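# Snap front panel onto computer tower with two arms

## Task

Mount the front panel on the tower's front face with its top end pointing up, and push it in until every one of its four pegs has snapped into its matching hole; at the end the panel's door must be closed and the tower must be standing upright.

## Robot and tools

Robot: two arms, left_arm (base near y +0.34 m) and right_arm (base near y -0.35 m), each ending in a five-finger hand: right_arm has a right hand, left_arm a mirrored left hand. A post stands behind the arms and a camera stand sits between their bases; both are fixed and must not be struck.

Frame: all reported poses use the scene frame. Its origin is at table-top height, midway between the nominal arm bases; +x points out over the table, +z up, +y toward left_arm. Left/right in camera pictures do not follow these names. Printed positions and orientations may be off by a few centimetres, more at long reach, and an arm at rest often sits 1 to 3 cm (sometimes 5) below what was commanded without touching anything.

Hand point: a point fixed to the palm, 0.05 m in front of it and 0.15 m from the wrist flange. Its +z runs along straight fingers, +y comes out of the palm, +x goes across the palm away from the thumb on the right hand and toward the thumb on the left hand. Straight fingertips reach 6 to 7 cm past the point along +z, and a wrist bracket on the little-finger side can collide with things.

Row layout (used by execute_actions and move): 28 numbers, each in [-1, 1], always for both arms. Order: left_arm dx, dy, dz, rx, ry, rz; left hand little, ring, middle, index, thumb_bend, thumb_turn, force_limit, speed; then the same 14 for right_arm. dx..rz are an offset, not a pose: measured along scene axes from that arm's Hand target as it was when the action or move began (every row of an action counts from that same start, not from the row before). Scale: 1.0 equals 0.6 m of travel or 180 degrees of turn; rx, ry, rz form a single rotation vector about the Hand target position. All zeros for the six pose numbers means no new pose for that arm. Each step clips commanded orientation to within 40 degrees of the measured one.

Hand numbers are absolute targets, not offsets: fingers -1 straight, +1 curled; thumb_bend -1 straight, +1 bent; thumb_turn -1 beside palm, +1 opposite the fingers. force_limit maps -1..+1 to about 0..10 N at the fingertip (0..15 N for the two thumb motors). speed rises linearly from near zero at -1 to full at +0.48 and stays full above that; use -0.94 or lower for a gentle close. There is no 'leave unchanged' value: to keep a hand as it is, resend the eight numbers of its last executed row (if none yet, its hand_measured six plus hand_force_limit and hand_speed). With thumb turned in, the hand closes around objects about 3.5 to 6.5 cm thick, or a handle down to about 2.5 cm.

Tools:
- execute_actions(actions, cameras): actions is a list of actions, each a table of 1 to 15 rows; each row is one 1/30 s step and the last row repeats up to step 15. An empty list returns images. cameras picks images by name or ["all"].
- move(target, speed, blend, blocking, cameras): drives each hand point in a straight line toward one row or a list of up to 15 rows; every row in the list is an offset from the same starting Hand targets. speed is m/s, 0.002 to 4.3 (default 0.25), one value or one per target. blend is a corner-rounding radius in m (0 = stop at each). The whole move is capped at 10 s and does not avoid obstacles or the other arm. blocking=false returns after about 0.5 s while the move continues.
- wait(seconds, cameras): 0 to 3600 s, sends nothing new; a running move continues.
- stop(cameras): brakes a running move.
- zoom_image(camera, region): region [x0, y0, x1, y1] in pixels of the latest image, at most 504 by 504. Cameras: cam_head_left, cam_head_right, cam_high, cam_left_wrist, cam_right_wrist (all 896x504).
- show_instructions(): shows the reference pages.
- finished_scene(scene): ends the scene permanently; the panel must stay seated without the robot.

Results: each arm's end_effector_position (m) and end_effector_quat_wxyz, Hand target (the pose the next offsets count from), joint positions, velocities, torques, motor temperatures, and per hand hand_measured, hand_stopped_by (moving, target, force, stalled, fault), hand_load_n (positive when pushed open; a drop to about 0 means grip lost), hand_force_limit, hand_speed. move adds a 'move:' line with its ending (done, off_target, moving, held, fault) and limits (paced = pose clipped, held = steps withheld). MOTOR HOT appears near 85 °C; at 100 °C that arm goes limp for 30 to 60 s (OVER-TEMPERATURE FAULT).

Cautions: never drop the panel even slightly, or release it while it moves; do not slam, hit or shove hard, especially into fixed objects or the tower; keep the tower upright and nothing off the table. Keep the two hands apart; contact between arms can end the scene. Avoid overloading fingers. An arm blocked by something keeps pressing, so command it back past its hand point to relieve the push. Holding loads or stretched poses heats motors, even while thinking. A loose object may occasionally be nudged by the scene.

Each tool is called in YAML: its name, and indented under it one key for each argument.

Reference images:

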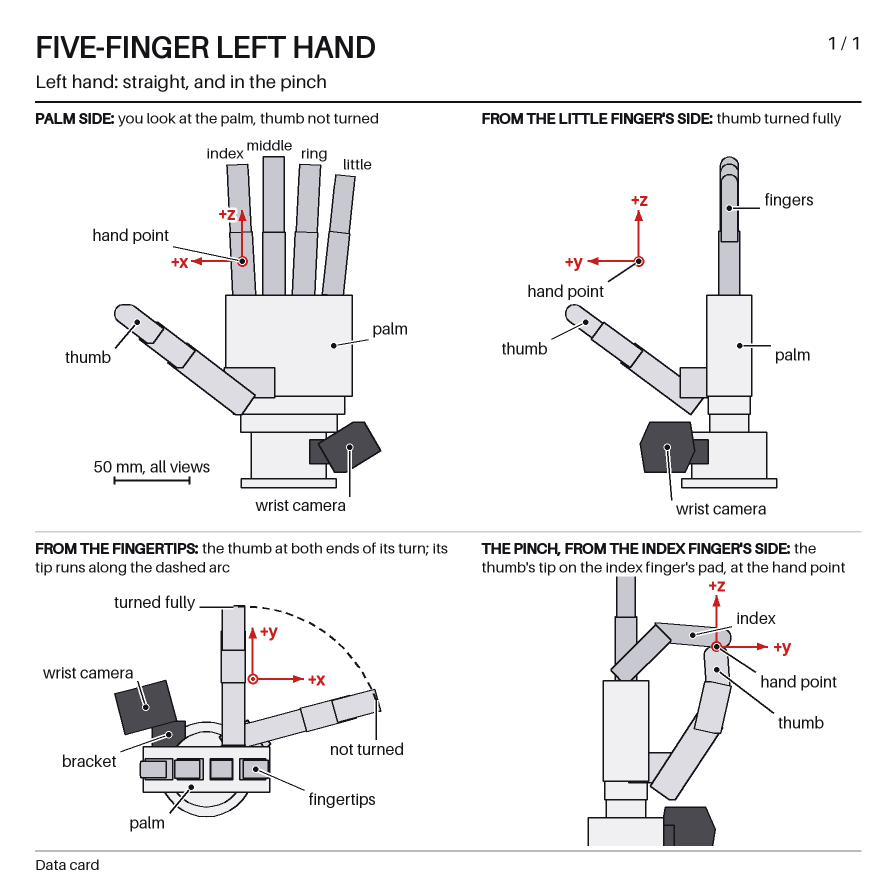

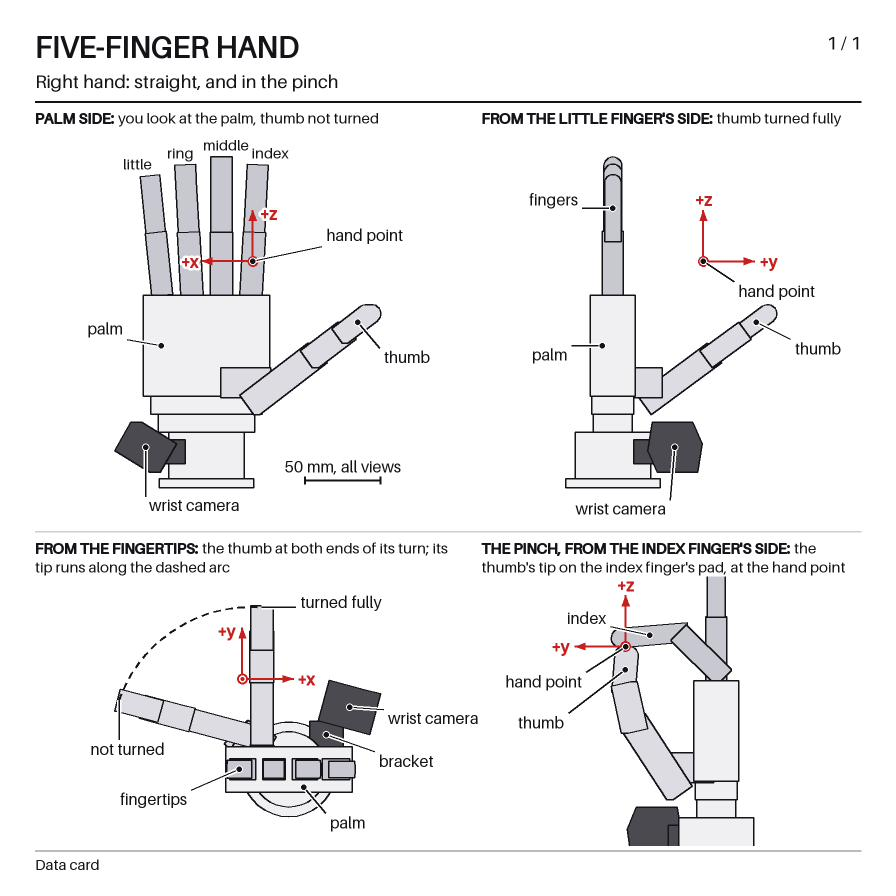

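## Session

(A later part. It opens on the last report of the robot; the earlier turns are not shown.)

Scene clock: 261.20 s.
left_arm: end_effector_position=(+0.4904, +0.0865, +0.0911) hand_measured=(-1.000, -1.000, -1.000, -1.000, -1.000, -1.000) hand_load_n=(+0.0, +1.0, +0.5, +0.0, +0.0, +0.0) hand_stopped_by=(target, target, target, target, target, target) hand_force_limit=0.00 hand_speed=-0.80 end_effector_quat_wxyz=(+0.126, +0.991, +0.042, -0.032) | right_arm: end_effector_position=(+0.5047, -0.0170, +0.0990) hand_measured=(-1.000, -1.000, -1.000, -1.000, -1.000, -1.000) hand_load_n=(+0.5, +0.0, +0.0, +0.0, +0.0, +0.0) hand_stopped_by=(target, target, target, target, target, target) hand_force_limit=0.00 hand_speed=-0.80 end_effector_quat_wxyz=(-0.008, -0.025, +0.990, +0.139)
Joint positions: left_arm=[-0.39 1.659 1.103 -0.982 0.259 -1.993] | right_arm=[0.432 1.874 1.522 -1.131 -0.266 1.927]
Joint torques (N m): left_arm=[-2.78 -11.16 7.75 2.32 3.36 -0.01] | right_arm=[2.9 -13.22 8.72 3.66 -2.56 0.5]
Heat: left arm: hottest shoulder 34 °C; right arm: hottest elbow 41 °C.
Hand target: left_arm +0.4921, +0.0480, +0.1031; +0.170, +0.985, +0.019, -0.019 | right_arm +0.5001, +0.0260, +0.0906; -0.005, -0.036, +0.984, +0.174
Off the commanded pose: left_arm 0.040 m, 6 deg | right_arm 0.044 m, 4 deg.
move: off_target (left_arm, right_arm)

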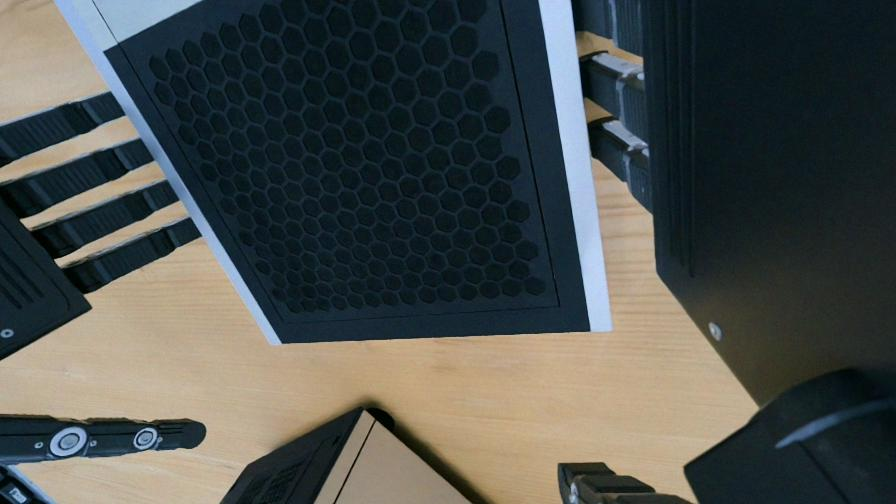

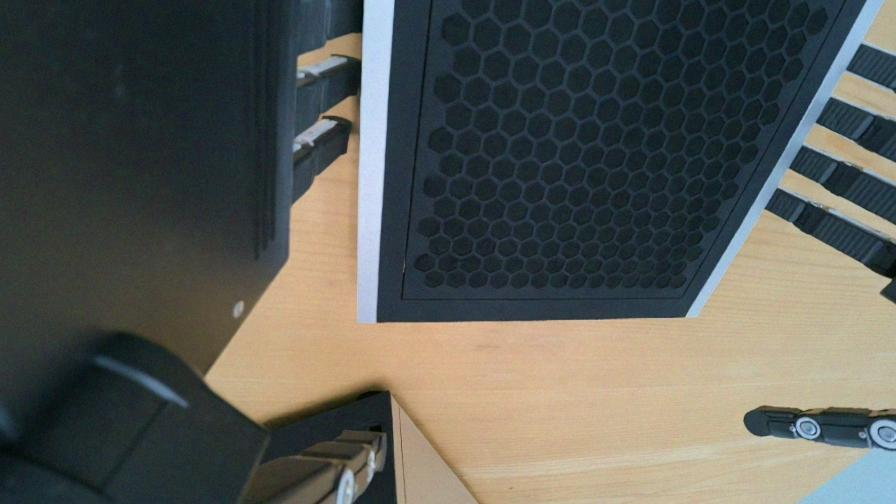

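move:
  target: [-0.0638,-0.0045,0.1428,0.0058,-0.0831,0,-1,-1,-1,-1,-1,-1,0,-0.8,-0.0588,-0.0041,0.1463,0.0058,-0.0831,0,-1,-1,-1,-1,-1,-1,0,-0.8]
  speed: 0.06
  cameras: ["cam_head_left","cam_high","cam_left_wrist","cam_right_wrist"]

Scene clock: 267.57 s.
left_arm: end_effector_position=(+0.4595, +0.0851, +0.1646) hand_measured=(-1.000, -1.000, -1.000, -1.000, -1.000, -1.000) hand_load_n=(+0.0, +0.5, +0.5, +0.0, +0.0, +0.0) hand_stopped_by=(target, target, target, target, target, target) hand_force_limit=0.00 hand_speed=-0.80 end_effector_quat_wxyz=(+0.122, +0.988, +0.023, +0.091) | right_arm: end_effector_position=(+0.4716, -0.0168, +0.1581) hand_measured=(-1.000, -1.000, -1.000, -1.000, -1.000, -1.000) hand_load_n=(+0.5, +0.0, +0.0, +0.0, +0.0, +0.0) hand_stopped_by=(target, target, target, target, target, target) hand_force_limit=0.00 hand_speed=-0.80 end_effector_quat_wxyz=(+0.107, -0.048, +0.984, +0.136)
Joint positions: left_arm=[-0.461 1.373 0.958 -0.885 0.146 -2.042] | right_arm=[0.485 1.635 1.321 -0.948 -0.166 1.948]
Joint torques (N m): left_arm=[-4.13 -9.99 9.02 2.13 2.27 -0.17] | right_arm=[2.73 -13.98 10.3 3.29 -2.02 0.52]
Heat: left arm: hottest shoulder 34 °C; right arm: hottest elbow 41 °C.
Hand target: left_arm +0.4538, +0.0454, +0.1887; +0.162, +0.981, -0.003, +0.110 | right_arm +0.4647, +0.0237, +0.1783; +0.124, -0.058, +0.975, +0.176
Off the commanded pose: left_arm 0.047 m, 6 deg | right_arm 0.046 m, 5 deg.
move: off_target (left_arm, right_arm)

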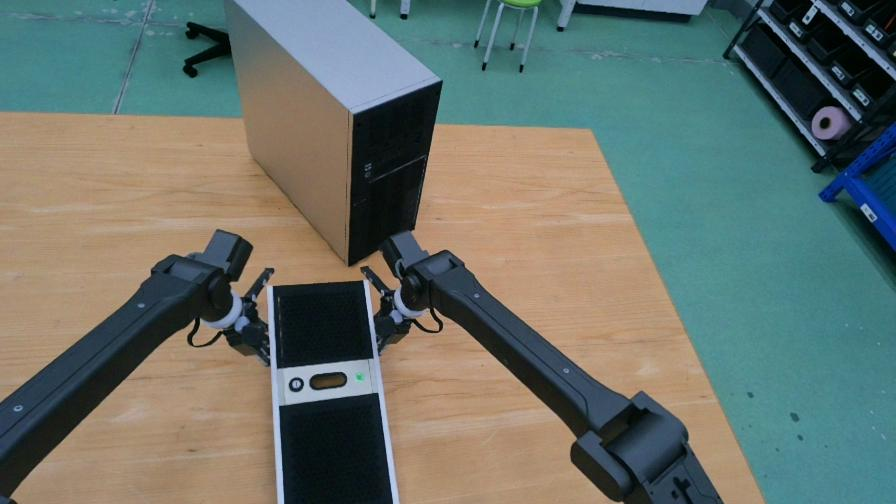

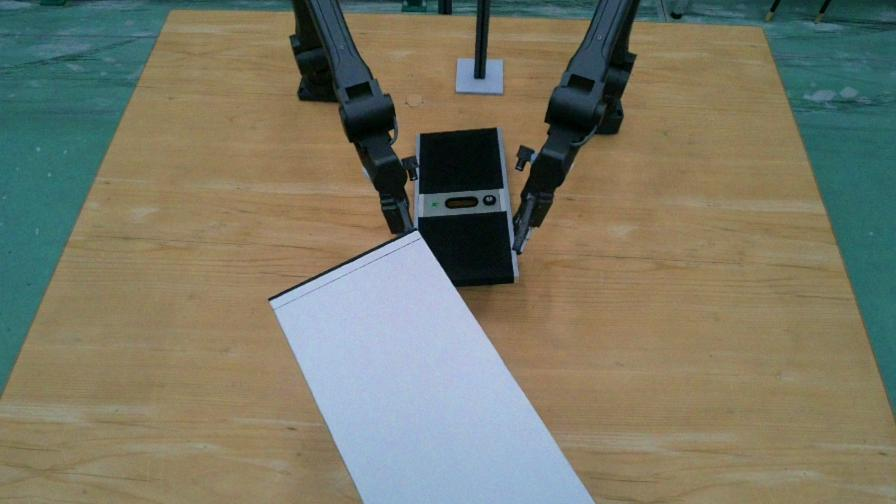

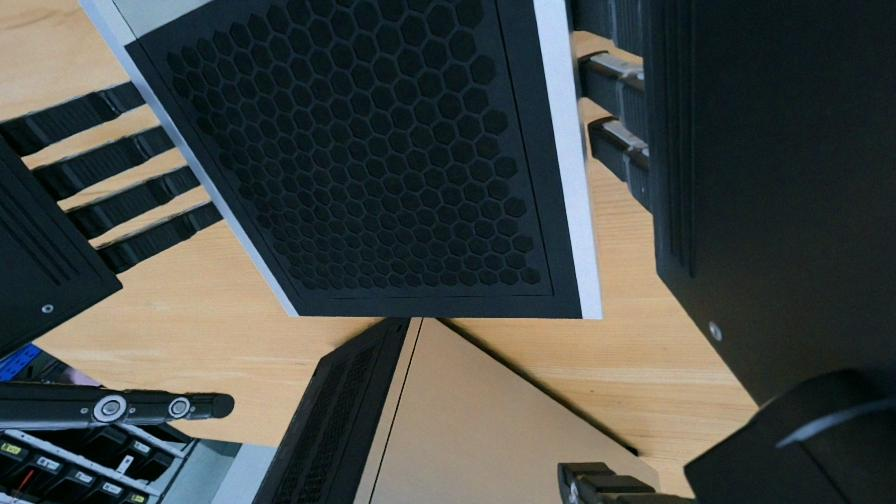

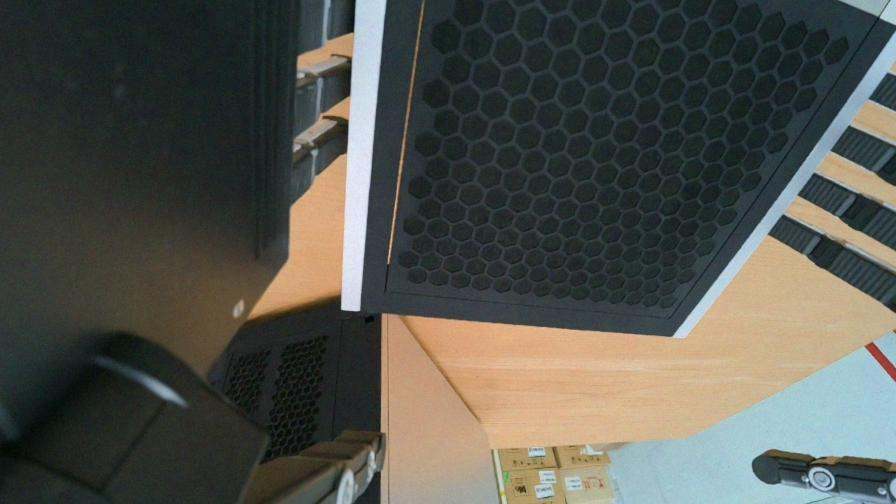

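move:
  target: [-0.0322,-0.0022,0.1213,0.0058,-0.0831,0,-1,-1,-1,-1,-1,-1,0,-0.8,-0.0283,-0.002,0.1262,0.0058,-0.0831,0,-1,-1,-1,-1,-1,-1,0,-0.8]
  speed: 0.06
  cameras: ["cam_head_left","cam_high","cam_right_wrist"]

Scene clock: 272.83 s.
left_arm: end_effector_position=(+0.4433, +0.0828, +0.2378) hand_measured=(-1.000, -1.000, -1.000, -1.000, -1.000, -1.000) hand_load_n=(+0.0, +0.5, +1.0, +0.0, +0.0, +0.0) hand_stopped_by=(target, target, target, target, target, target) hand_force_limit=0.00 hand_speed=-0.80 end_effector_quat_wxyz=(+0.107, +0.970, +0.002, +0.218) | right_arm: end_effector_position=(+0.4574, -0.0167, +0.2304) hand_measured=(-1.000, -1.000, -1.000, -1.000, -1.000, -1.000) hand_load_n=(+0.0, +0.0, +0.0, +0.0, +0.0, +0.0) hand_stopped_by=(target, target, target, target, target, target) hand_force_limit=0.00 hand_speed=-0.80 end_effector_quat_wxyz=(+0.231, -0.062, +0.962, +0.132)
Joint positions: left_arm=[-0.547 1.155 0.902 -0.827 -0.016 -2.061] | right_arm=[0.535 1.446 1.223 -0.81 -0.044 1.952]
Joint torques (N m): left_arm=[-4.19 -7.36 9.77 2.7 2 -0.13] | right_arm=[2.84 -11.58 11.1 3.84 -1.79 0.39]
Heat: left arm: hottest shoulder 34 °C; right arm: hottest elbow 41 °C.
Hand target: left_arm +0.4345, +0.0441, +0.2616; +0.152, +0.959, -0.025, +0.237 | right_arm +0.4477, +0.0224, +0.2541; +0.250, -0.080, +0.949, +0.176
Off the commanded pose: left_arm 0.046 m, 6 deg | right_arm 0.047 m, 6 deg.
move: off_target (left_arm, right_arm)

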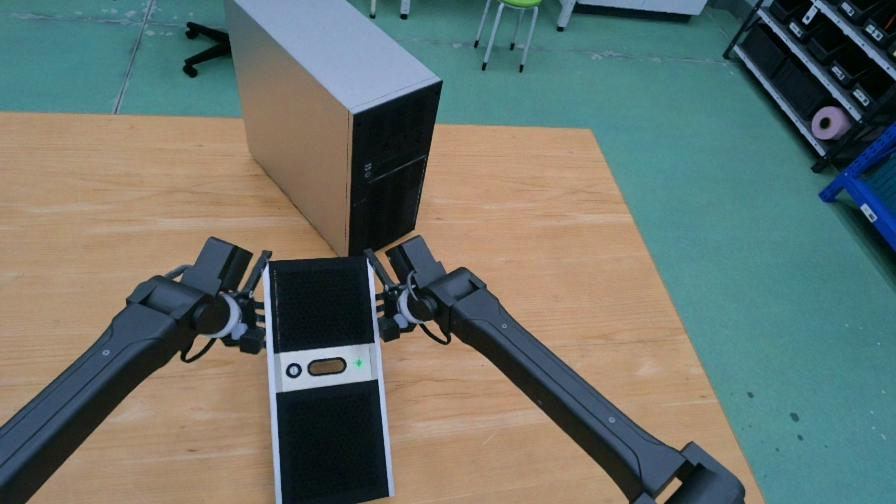

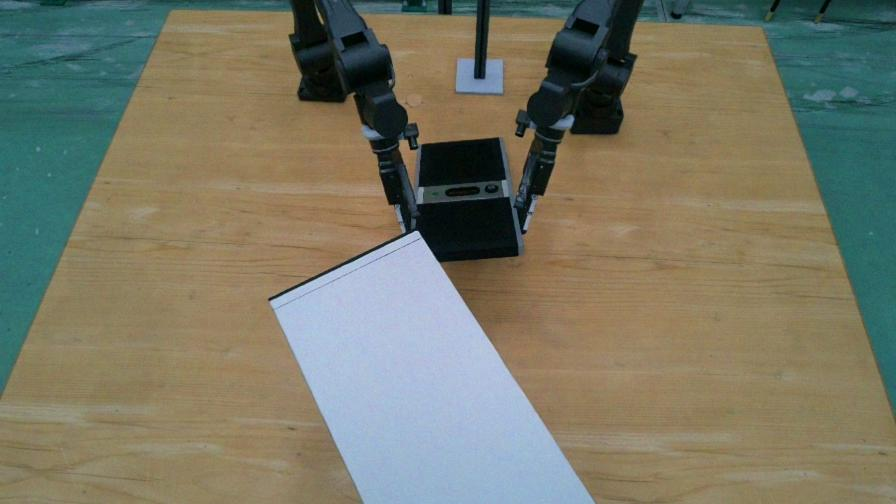

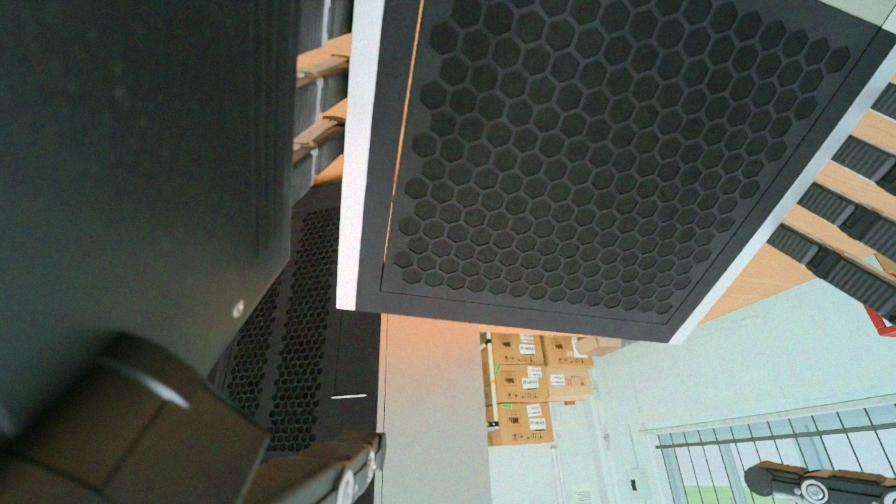

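move:
  target: [-0.0103,-0.0007,0.0917,0.0058,-0.0831,0,-1,-1,-1,-1,-1,-1,0,-0.8,-0.0075,-0.0005,0.0972,0.0058,-0.0831,0,-1,-1,-1,-1,-1,-1,0,-0.8]
  speed: 0.06
  cameras: ["cam_head_left","cam_high","cam_right_wrist"]

Scene clock: 276.03 s.
left_arm: end_effector_position=(+0.4412, +0.0823, +0.2934) hand_measured=(-1.000, -1.000, -1.000, -1.000, -1.000, -1.000) hand_load_n=(+0.0, +0.5, +0.5, +0.0, +0.0, +0.0) hand_stopped_by=(target, target, target, target, target, target) hand_force_limit=0.00 hand_speed=-0.80 end_effector_quat_wxyz=(+0.095, +0.935, -0.008, +0.341) | right_arm: end_effector_position=(+0.4583, -0.0166, +0.2888) hand_measured=(-1.000, -1.000, -1.000, -1.000, -1.000, -1.000) hand_load_n=(+0.0, +0.0, +0.0, +0.0, +0.0, +0.0) hand_stopped_by=(target, target, target, target, target, target) hand_force_limit=0.00 hand_speed=-0.80 end_effector_quat_wxyz=(+0.354, -0.076, +0.923, +0.128)
Joint positions: left_arm=[-0.617 1.021 0.854 -0.7 -0.184 -2.045] | right_arm=[0.569 1.329 1.149 -0.621 0.072 1.91]
Joint torques (N m): left_arm=[-4.19 -5.95 10.15 3.07 1.8 0.15] | right_arm=[2.96 -10.46 11.44 4.03 -1.62 0.21]
Heat: left arm: hottest shoulder 34 °C; right arm: hottest elbow 41 °C.
Hand target: left_arm +0.4283, +0.0437, +0.3164; +0.138, +0.922, -0.047, +0.359 | right_arm +0.4432, +0.0222, +0.3125; +0.373, -0.100, +0.906, +0.173
Off the commanded pose: left_arm 0.047 m, 7 deg | right_arm 0.048 m, 6 deg.
move: off_target (left_arm, right_arm)

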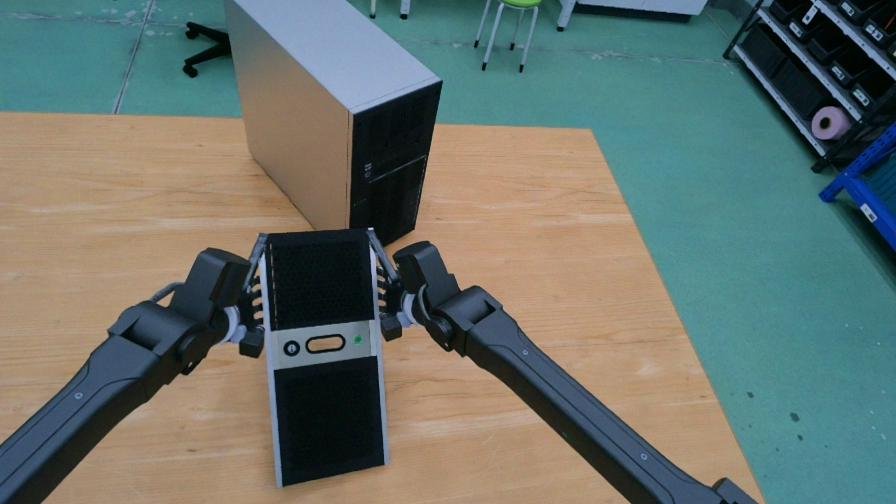

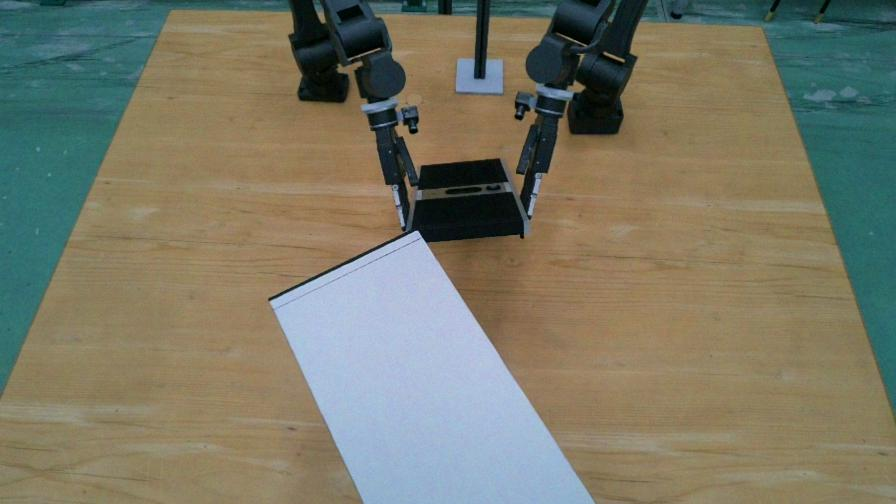

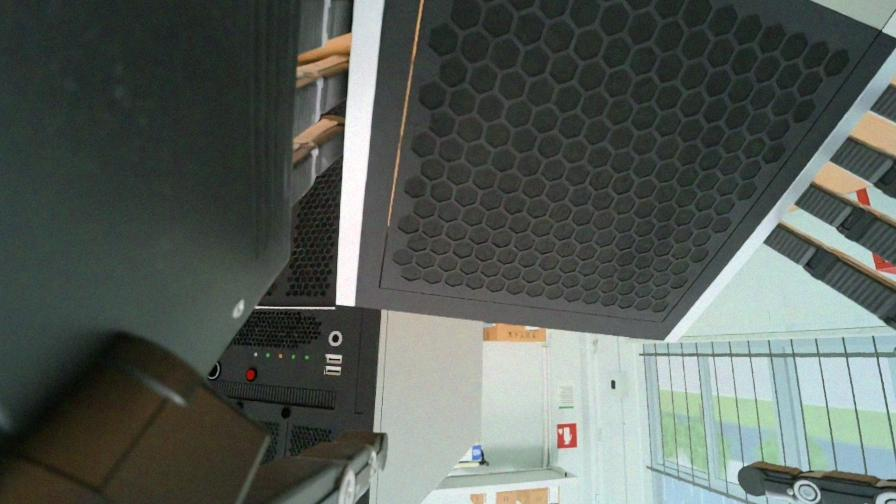

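move:
  target: [0.0038,0.0003,0.0558,0.0058,-0.0831,0,-1,-1,-1,-1,-1,-1,0,-0.8,0.0047,0.0003,0.0617,0.0058,-0.0831,0,-1,-1,-1,-1,-1,-1,0,-0.8]
  speed: 0.06
  cameras: ["cam_head_left","cam_high","cam_right_wrist"]

Scene clock: 279.50 s.
left_arm: end_effector_position=(+0.4466, +0.0809, +0.3301) hand_measured=(-1.000, -1.000, -1.000, -1.000, -1.000, -1.000) hand_load_n=(+0.0, +0.0, +1.0, +0.0, +0.0, +0.0) hand_stopped_by=(target, target, target, target, target, target) hand_force_limit=0.00 hand_speed=-0.80 end_effector_quat_wxyz=(+0.082, +0.883, -0.028, +0.461) | right_arm: end_effector_position=(+0.4676, -0.0168, +0.3262) hand_measured=(-1.000, -1.000, -1.000, -1.000, -1.000, -1.000) hand_load_n=(+0.0, +0.0, +0.0, +0.0, +0.0, -0.5) hand_stopped_by=(target, target, target, target, target, target) hand_force_limit=0.00 hand_speed=-0.80 end_effector_quat_wxyz=(+0.473, -0.088, +0.868, +0.122)
Joint positions: left_arm=[-0.661 0.948 0.772 -0.459 -0.325 -1.945] | right_arm=[0.585 1.274 1.058 -0.343 0.166 1.825]
Joint torques (N m): left_arm=[-4.13 -4.95 10.25 3.12 1.7 0.26] | right_arm=[4.19 -10.4 11.48 4.26 -1.64 0.06]
Heat: left arm: hottest shoulder 34 °C; right arm: hottest elbow 41 °C.
Hand target: left_arm +0.4305, +0.0438, +0.3501; +0.123, +0.868, -0.068, +0.475 | right_arm +0.4461, +0.0223, +0.3495; +0.488, -0.118, +0.849, +0.167
Off the commanded pose: left_arm 0.045 m, 7 deg | right_arm 0.050 m, 7 deg.
move: off_target (left_arm, right_arm)

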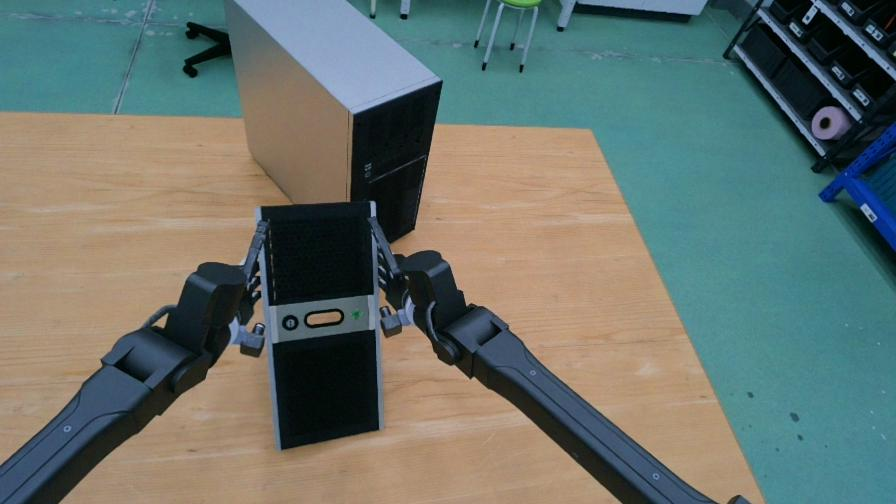

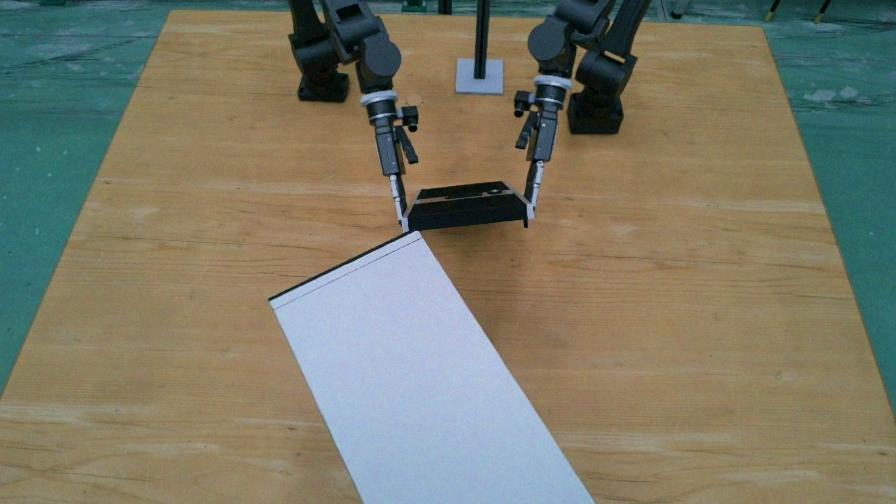

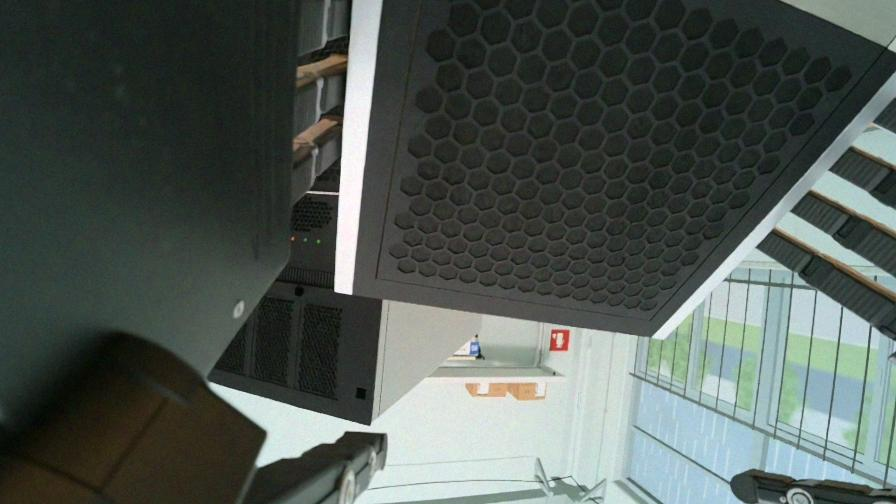

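move:
  target: [-0.0217,-0.0015,0.075,0.0058,-0.0831,0,-1,-1,-1,-1,-1,-1,0,-0.8,-0.0217,-0.0015,0.075,0.0058,-0.0831,0,-1,-1,-1,-1,-1,-1,0,-0.8]
  speed: 0.06
  cameras: ["cam_head_left","cam_high","cam_left_wrist","cam_right_wrist"]

Scene clock: 285.87 s.
left_arm: end_effector_position=(+0.4358, +0.0783, +0.3776) hand_measured=(-1.000, -1.000, -1.000, -1.000, -1.000, -1.000) hand_load_n=(+0.0, +0.0, +1.5, -0.5, -0.5, +0.0) hand_stopped_by=(target, target, target, target, target, target) hand_force_limit=0.00 hand_speed=-0.80 end_effector_quat_wxyz=(+0.064, +0.816, -0.051, +0.572) | right_arm: end_effector_position=(+0.4610, -0.0191, +0.3750) hand_measured=(-1.000, -1.000, -1.000, -1.000, -1.000, -1.000) hand_load_n=(+0.0, +0.5, +0.0, +0.0, +0.0, +0.0) hand_stopped_by=(target, target, target, target, target, target) hand_force_limit=0.00 hand_speed=-0.80 end_effector_quat_wxyz=(+0.584, -0.098, +0.798, +0.113)
Joint positions: left_arm=[-0.721 0.866 0.7 -0.219 -0.46 -1.798] | right_arm=[0.606 1.213 0.972 -0.064 0.246 1.715]
Joint torques (N m): left_arm=[-4.19 -3.84 10.4 3.14 1.79 0.23] | right_arm=[3.72 -9.41 11.32 3.89 -1.89 -0.03]
Heat: left arm: hottest shoulder 34 °C; right arm: hottest elbow 41 °C.
Hand target: left_arm +0.4176, +0.0429, +0.3951; +0.105, +0.800, -0.087, +0.584 | right_arm +0.4330, +0.0214, +0.3945; +0.595, -0.134, +0.776, +0.158
Off the commanded pose: left_arm 0.044 m, 7 deg | right_arm 0.053 m, 7 deg.
move: off_target (left_arm, right_arm)

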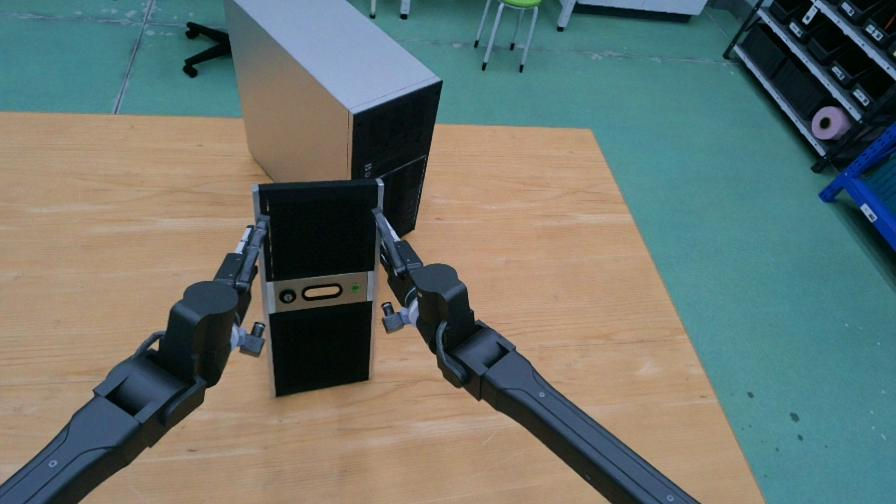

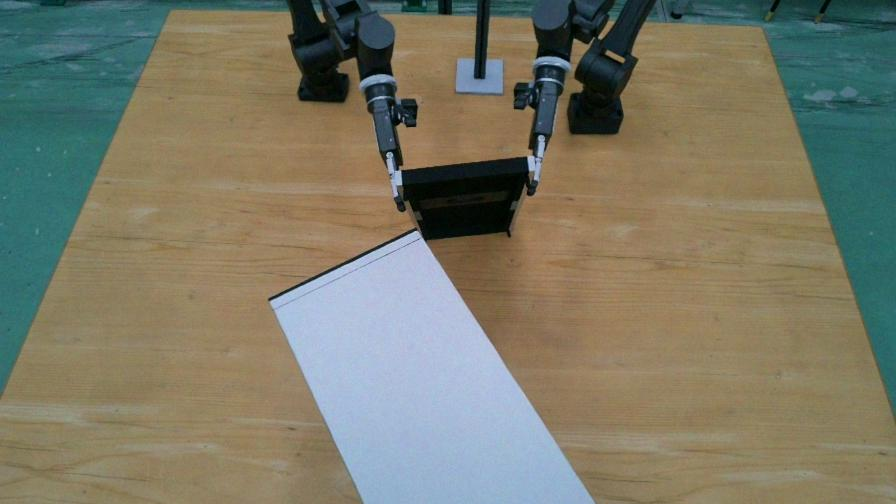

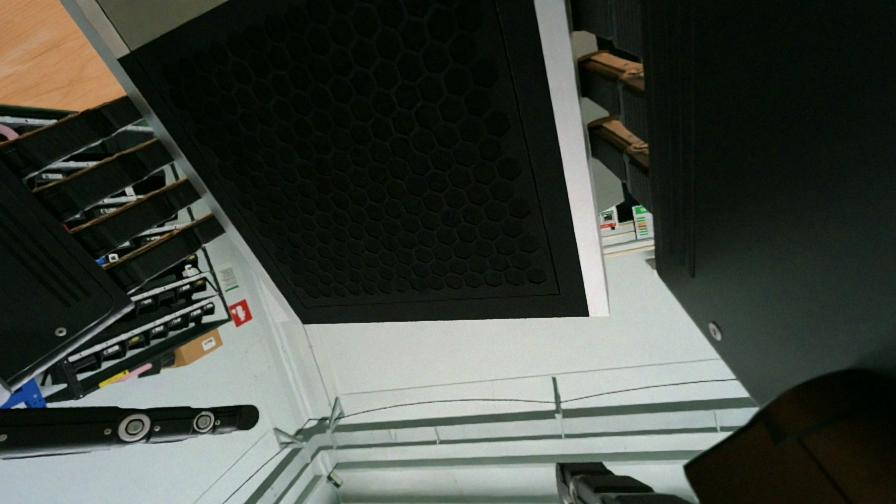

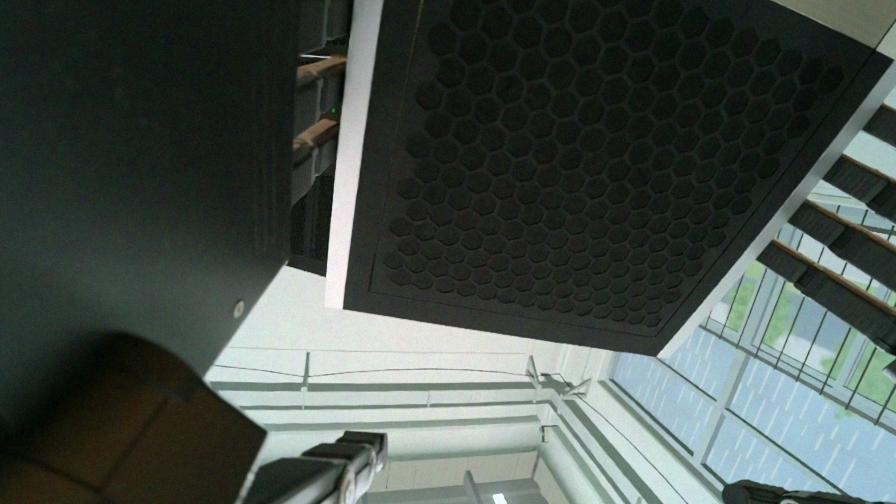

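zoom_image:
  camera: "cam_high"
  region: [360, 130, 580, 260]

zoom_image:
  camera: "cam_head_left"
  region: [220, 160, 440, 420]

Scaled by 2.291.

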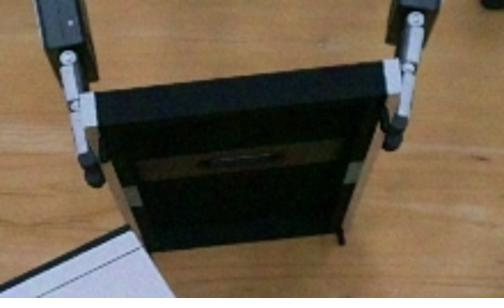

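Scaled by 1.938.

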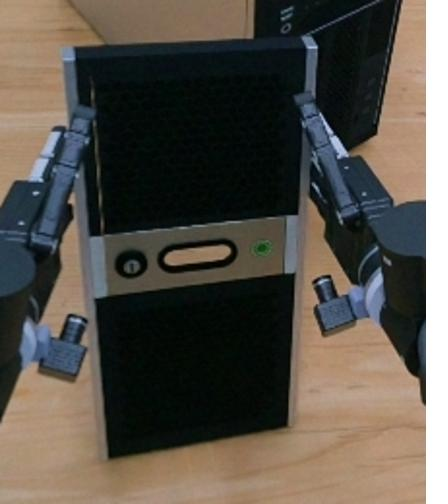

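move:
  target: [-0.0217,-0.0165,0.075,0.0058,-0.0831,0,-1,-1,-1,-1,-1,-1,0,-0.8,-0.0217,0.0135,0.075,0.0058,-0.0831,0,-1,-1,-1,-1,-1,-1,0,-0.8]
  speed: 0.05
  cameras: ["cam_head_left","cam_high","cam_left_wrist","cam_right_wrist"]

Scene clock: 291.10 s.
left_arm: end_effector_position=(+0.4281, +0.0742, +0.4251) hand_measured=(-1.000, -1.000, -1.000, -1.000, -1.000, -1.000) hand_load_n=(+0.0, +0.0, +1.0, +0.0, +0.0, +0.0) hand_stopped_by=(target, target, target, target, target, target) hand_force_limit=0.00 hand_speed=-0.80 end_effector_quat_wxyz=(+0.037, +0.736, -0.064, +0.673) | right_arm: end_effector_position=(+0.4565, -0.0201, +0.4255) hand_measured=(-1.000, -1.000, -1.000, -1.000, -1.000, -1.000) hand_load_n=(+0.0, +0.0, +0.0, +0.0, +0.0, +0.0) hand_stopped_by=(target, target, target, target, target, target) hand_force_limit=0.00 hand_speed=-0.80 end_effector_quat_wxyz=(+0.686, -0.100, +0.714, +0.096)
Joint positions: left_arm=[-0.77 0.844 0.643 0.093 -0.568 -1.599] | right_arm=[0.622 1.202 0.922 0.238 0.307 1.583]
Joint torques (N m): left_arm=[-5.13 -3.02 10.56 2.93 2.41 0.22] | right_arm=[5.83 -8.94 11.19 3.6 -2.49 -0.08]
Heat: left arm: hottest shoulder 34 °C; right arm: hottest elbow 42 °C.
Hand target: left_arm +0.4046, +0.0331, +0.4400; +0.085, +0.718, -0.106, +0.682 | right_arm +0.4200, +0.0295, +0.4394; +0.693, -0.148, +0.691, +0.146
Off the commanded pose: left_arm 0.050 m, 8 deg | right_arm 0.063 m, 8 deg.
move: off_target (left_arm, right_arm)

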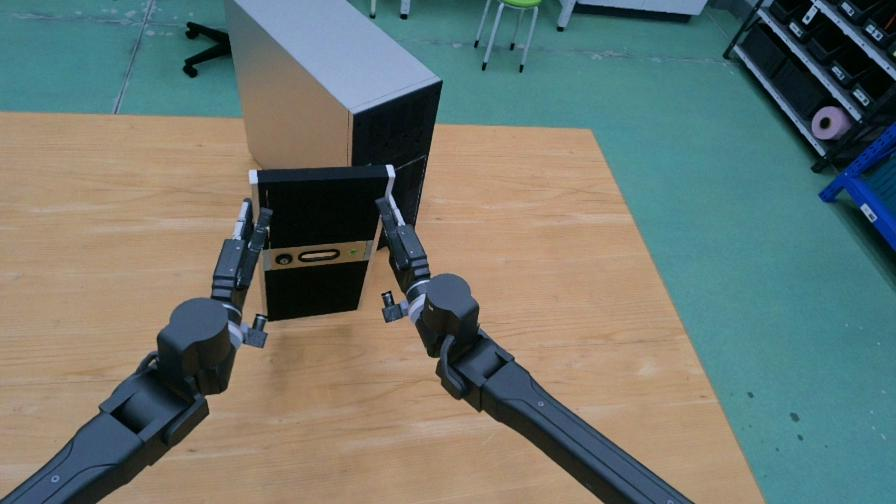

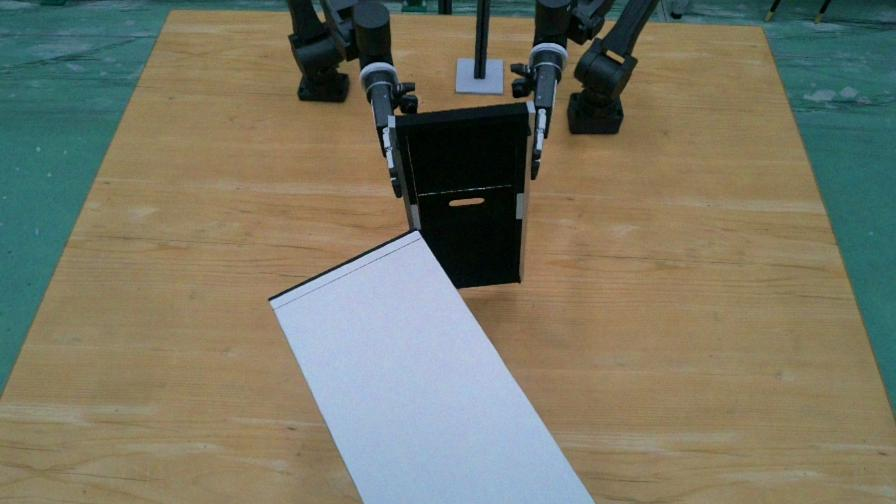

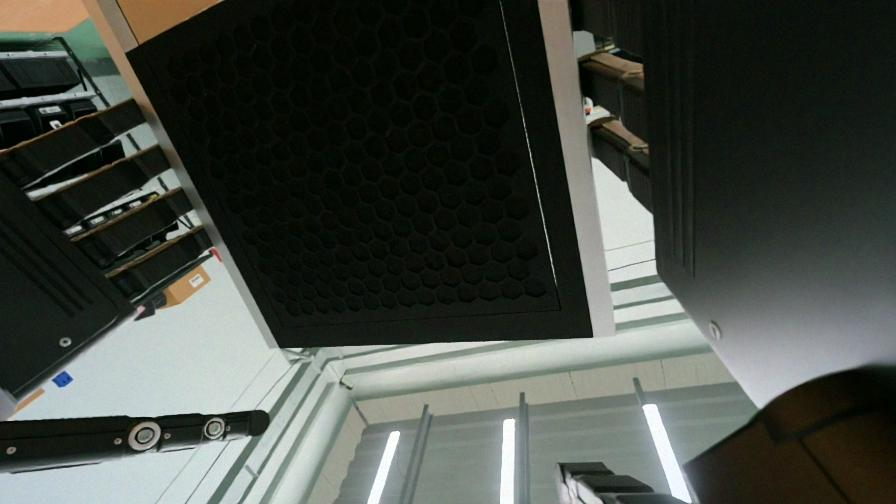

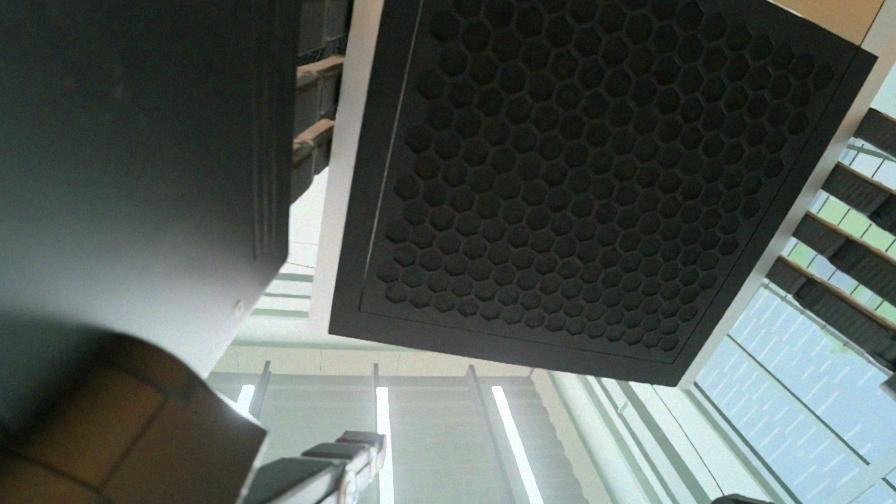

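move:
  target: [0.1143,-0.1965,0,0,0,0.0547,-1,-1,-1,-1,-1,-1,0,-0.8,0.115,-0.192,0,0,0,0.0547,-1,-1,-1,-1,-1,-1,0,-0.8]
  speed: 0.06
  cameras: ["cam_head_left","cam_head_right","cam_high"]

Scene clock: 300.07 s.
left_arm: end_effector_position=(+0.4858, -0.0277, +0.3936) hand_measured=(-1.000, -1.000, -1.000, -1.000, -1.000, -1.000) hand_load_n=(+0.0, +0.0, +1.0, +0.5, +0.0, +0.0) hand_stopped_by=(target, target, target, target, target, target) hand_force_limit=0.00 hand_speed=-0.80 end_effector_quat_wxyz=(-0.040, +0.745, -0.029, +0.666) | right_arm: end_effector_position=(+0.5005, -0.1253, +0.3905) hand_measured=(-1.000, -1.000, -1.000, -1.000, -1.000, -1.000) hand_load_n=(+0.0, +0.0, +0.0, +0.0, +0.0, +0.0) hand_stopped_by=(target, target, target, target, target, target) hand_force_limit=0.00 hand_speed=-0.80 end_effector_quat_wxyz=(+0.651, -0.170, +0.720, +0.168)
Joint positions: left_arm=[-0.945 1.26 0.862 0.219 -0.901 -1.613] | right_arm=[0.232 1.255 0.908 0.246 -0.287 1.562]
Joint torques (N m): left_arm=[-4.6 -6.77 15.77 2.59 2.07 0.01] | right_arm=[3.43 -9.41 16.31 4 -2.32 0.17]
Motor temperatures (°C): left_arm=[29 33 35 27 35 27] | right_arm=[30 32 42 28 34 27]
Heat: left arm: hottest elbow 35 °C; right arm: hottest elbow 42 °C.
Hand target: left_arm +0.4731, -0.0848, +0.4402; +0.027, +0.725, -0.043, +0.687 | right_arm +0.4890, -0.0857, +0.4395; +0.678, -0.207, +0.675, +0.205
Off the commanded pose: left_arm 0.075 m, 8 deg | right_arm 0.064 m, 8 deg.
move: off_target (left_arm, right_arm)

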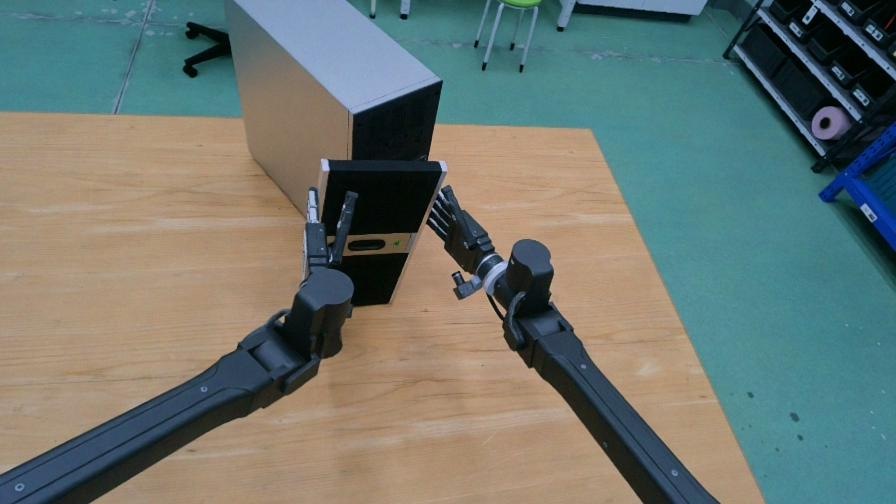

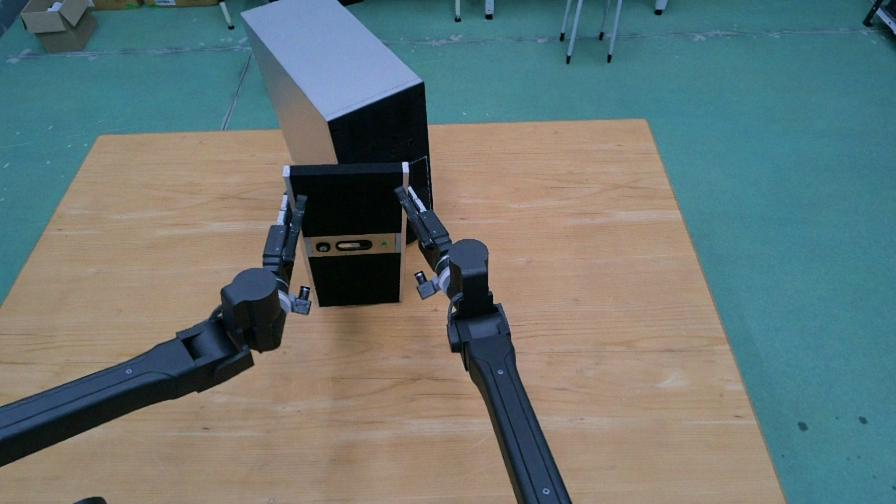

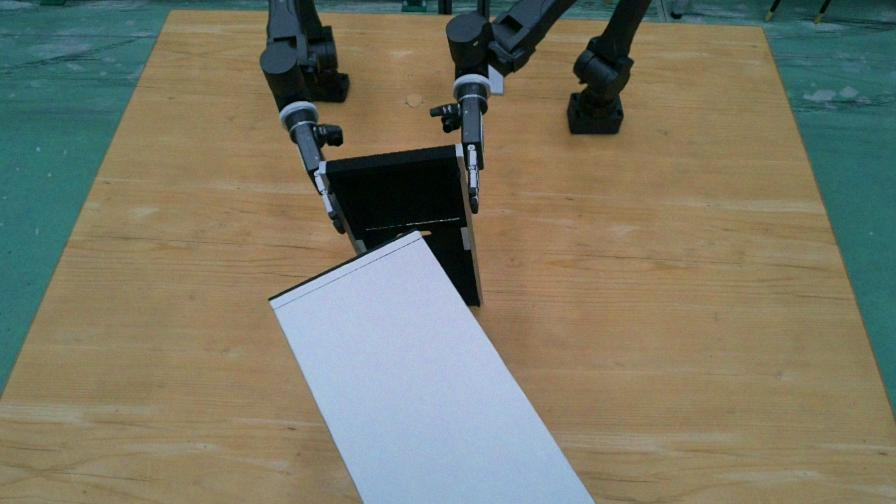

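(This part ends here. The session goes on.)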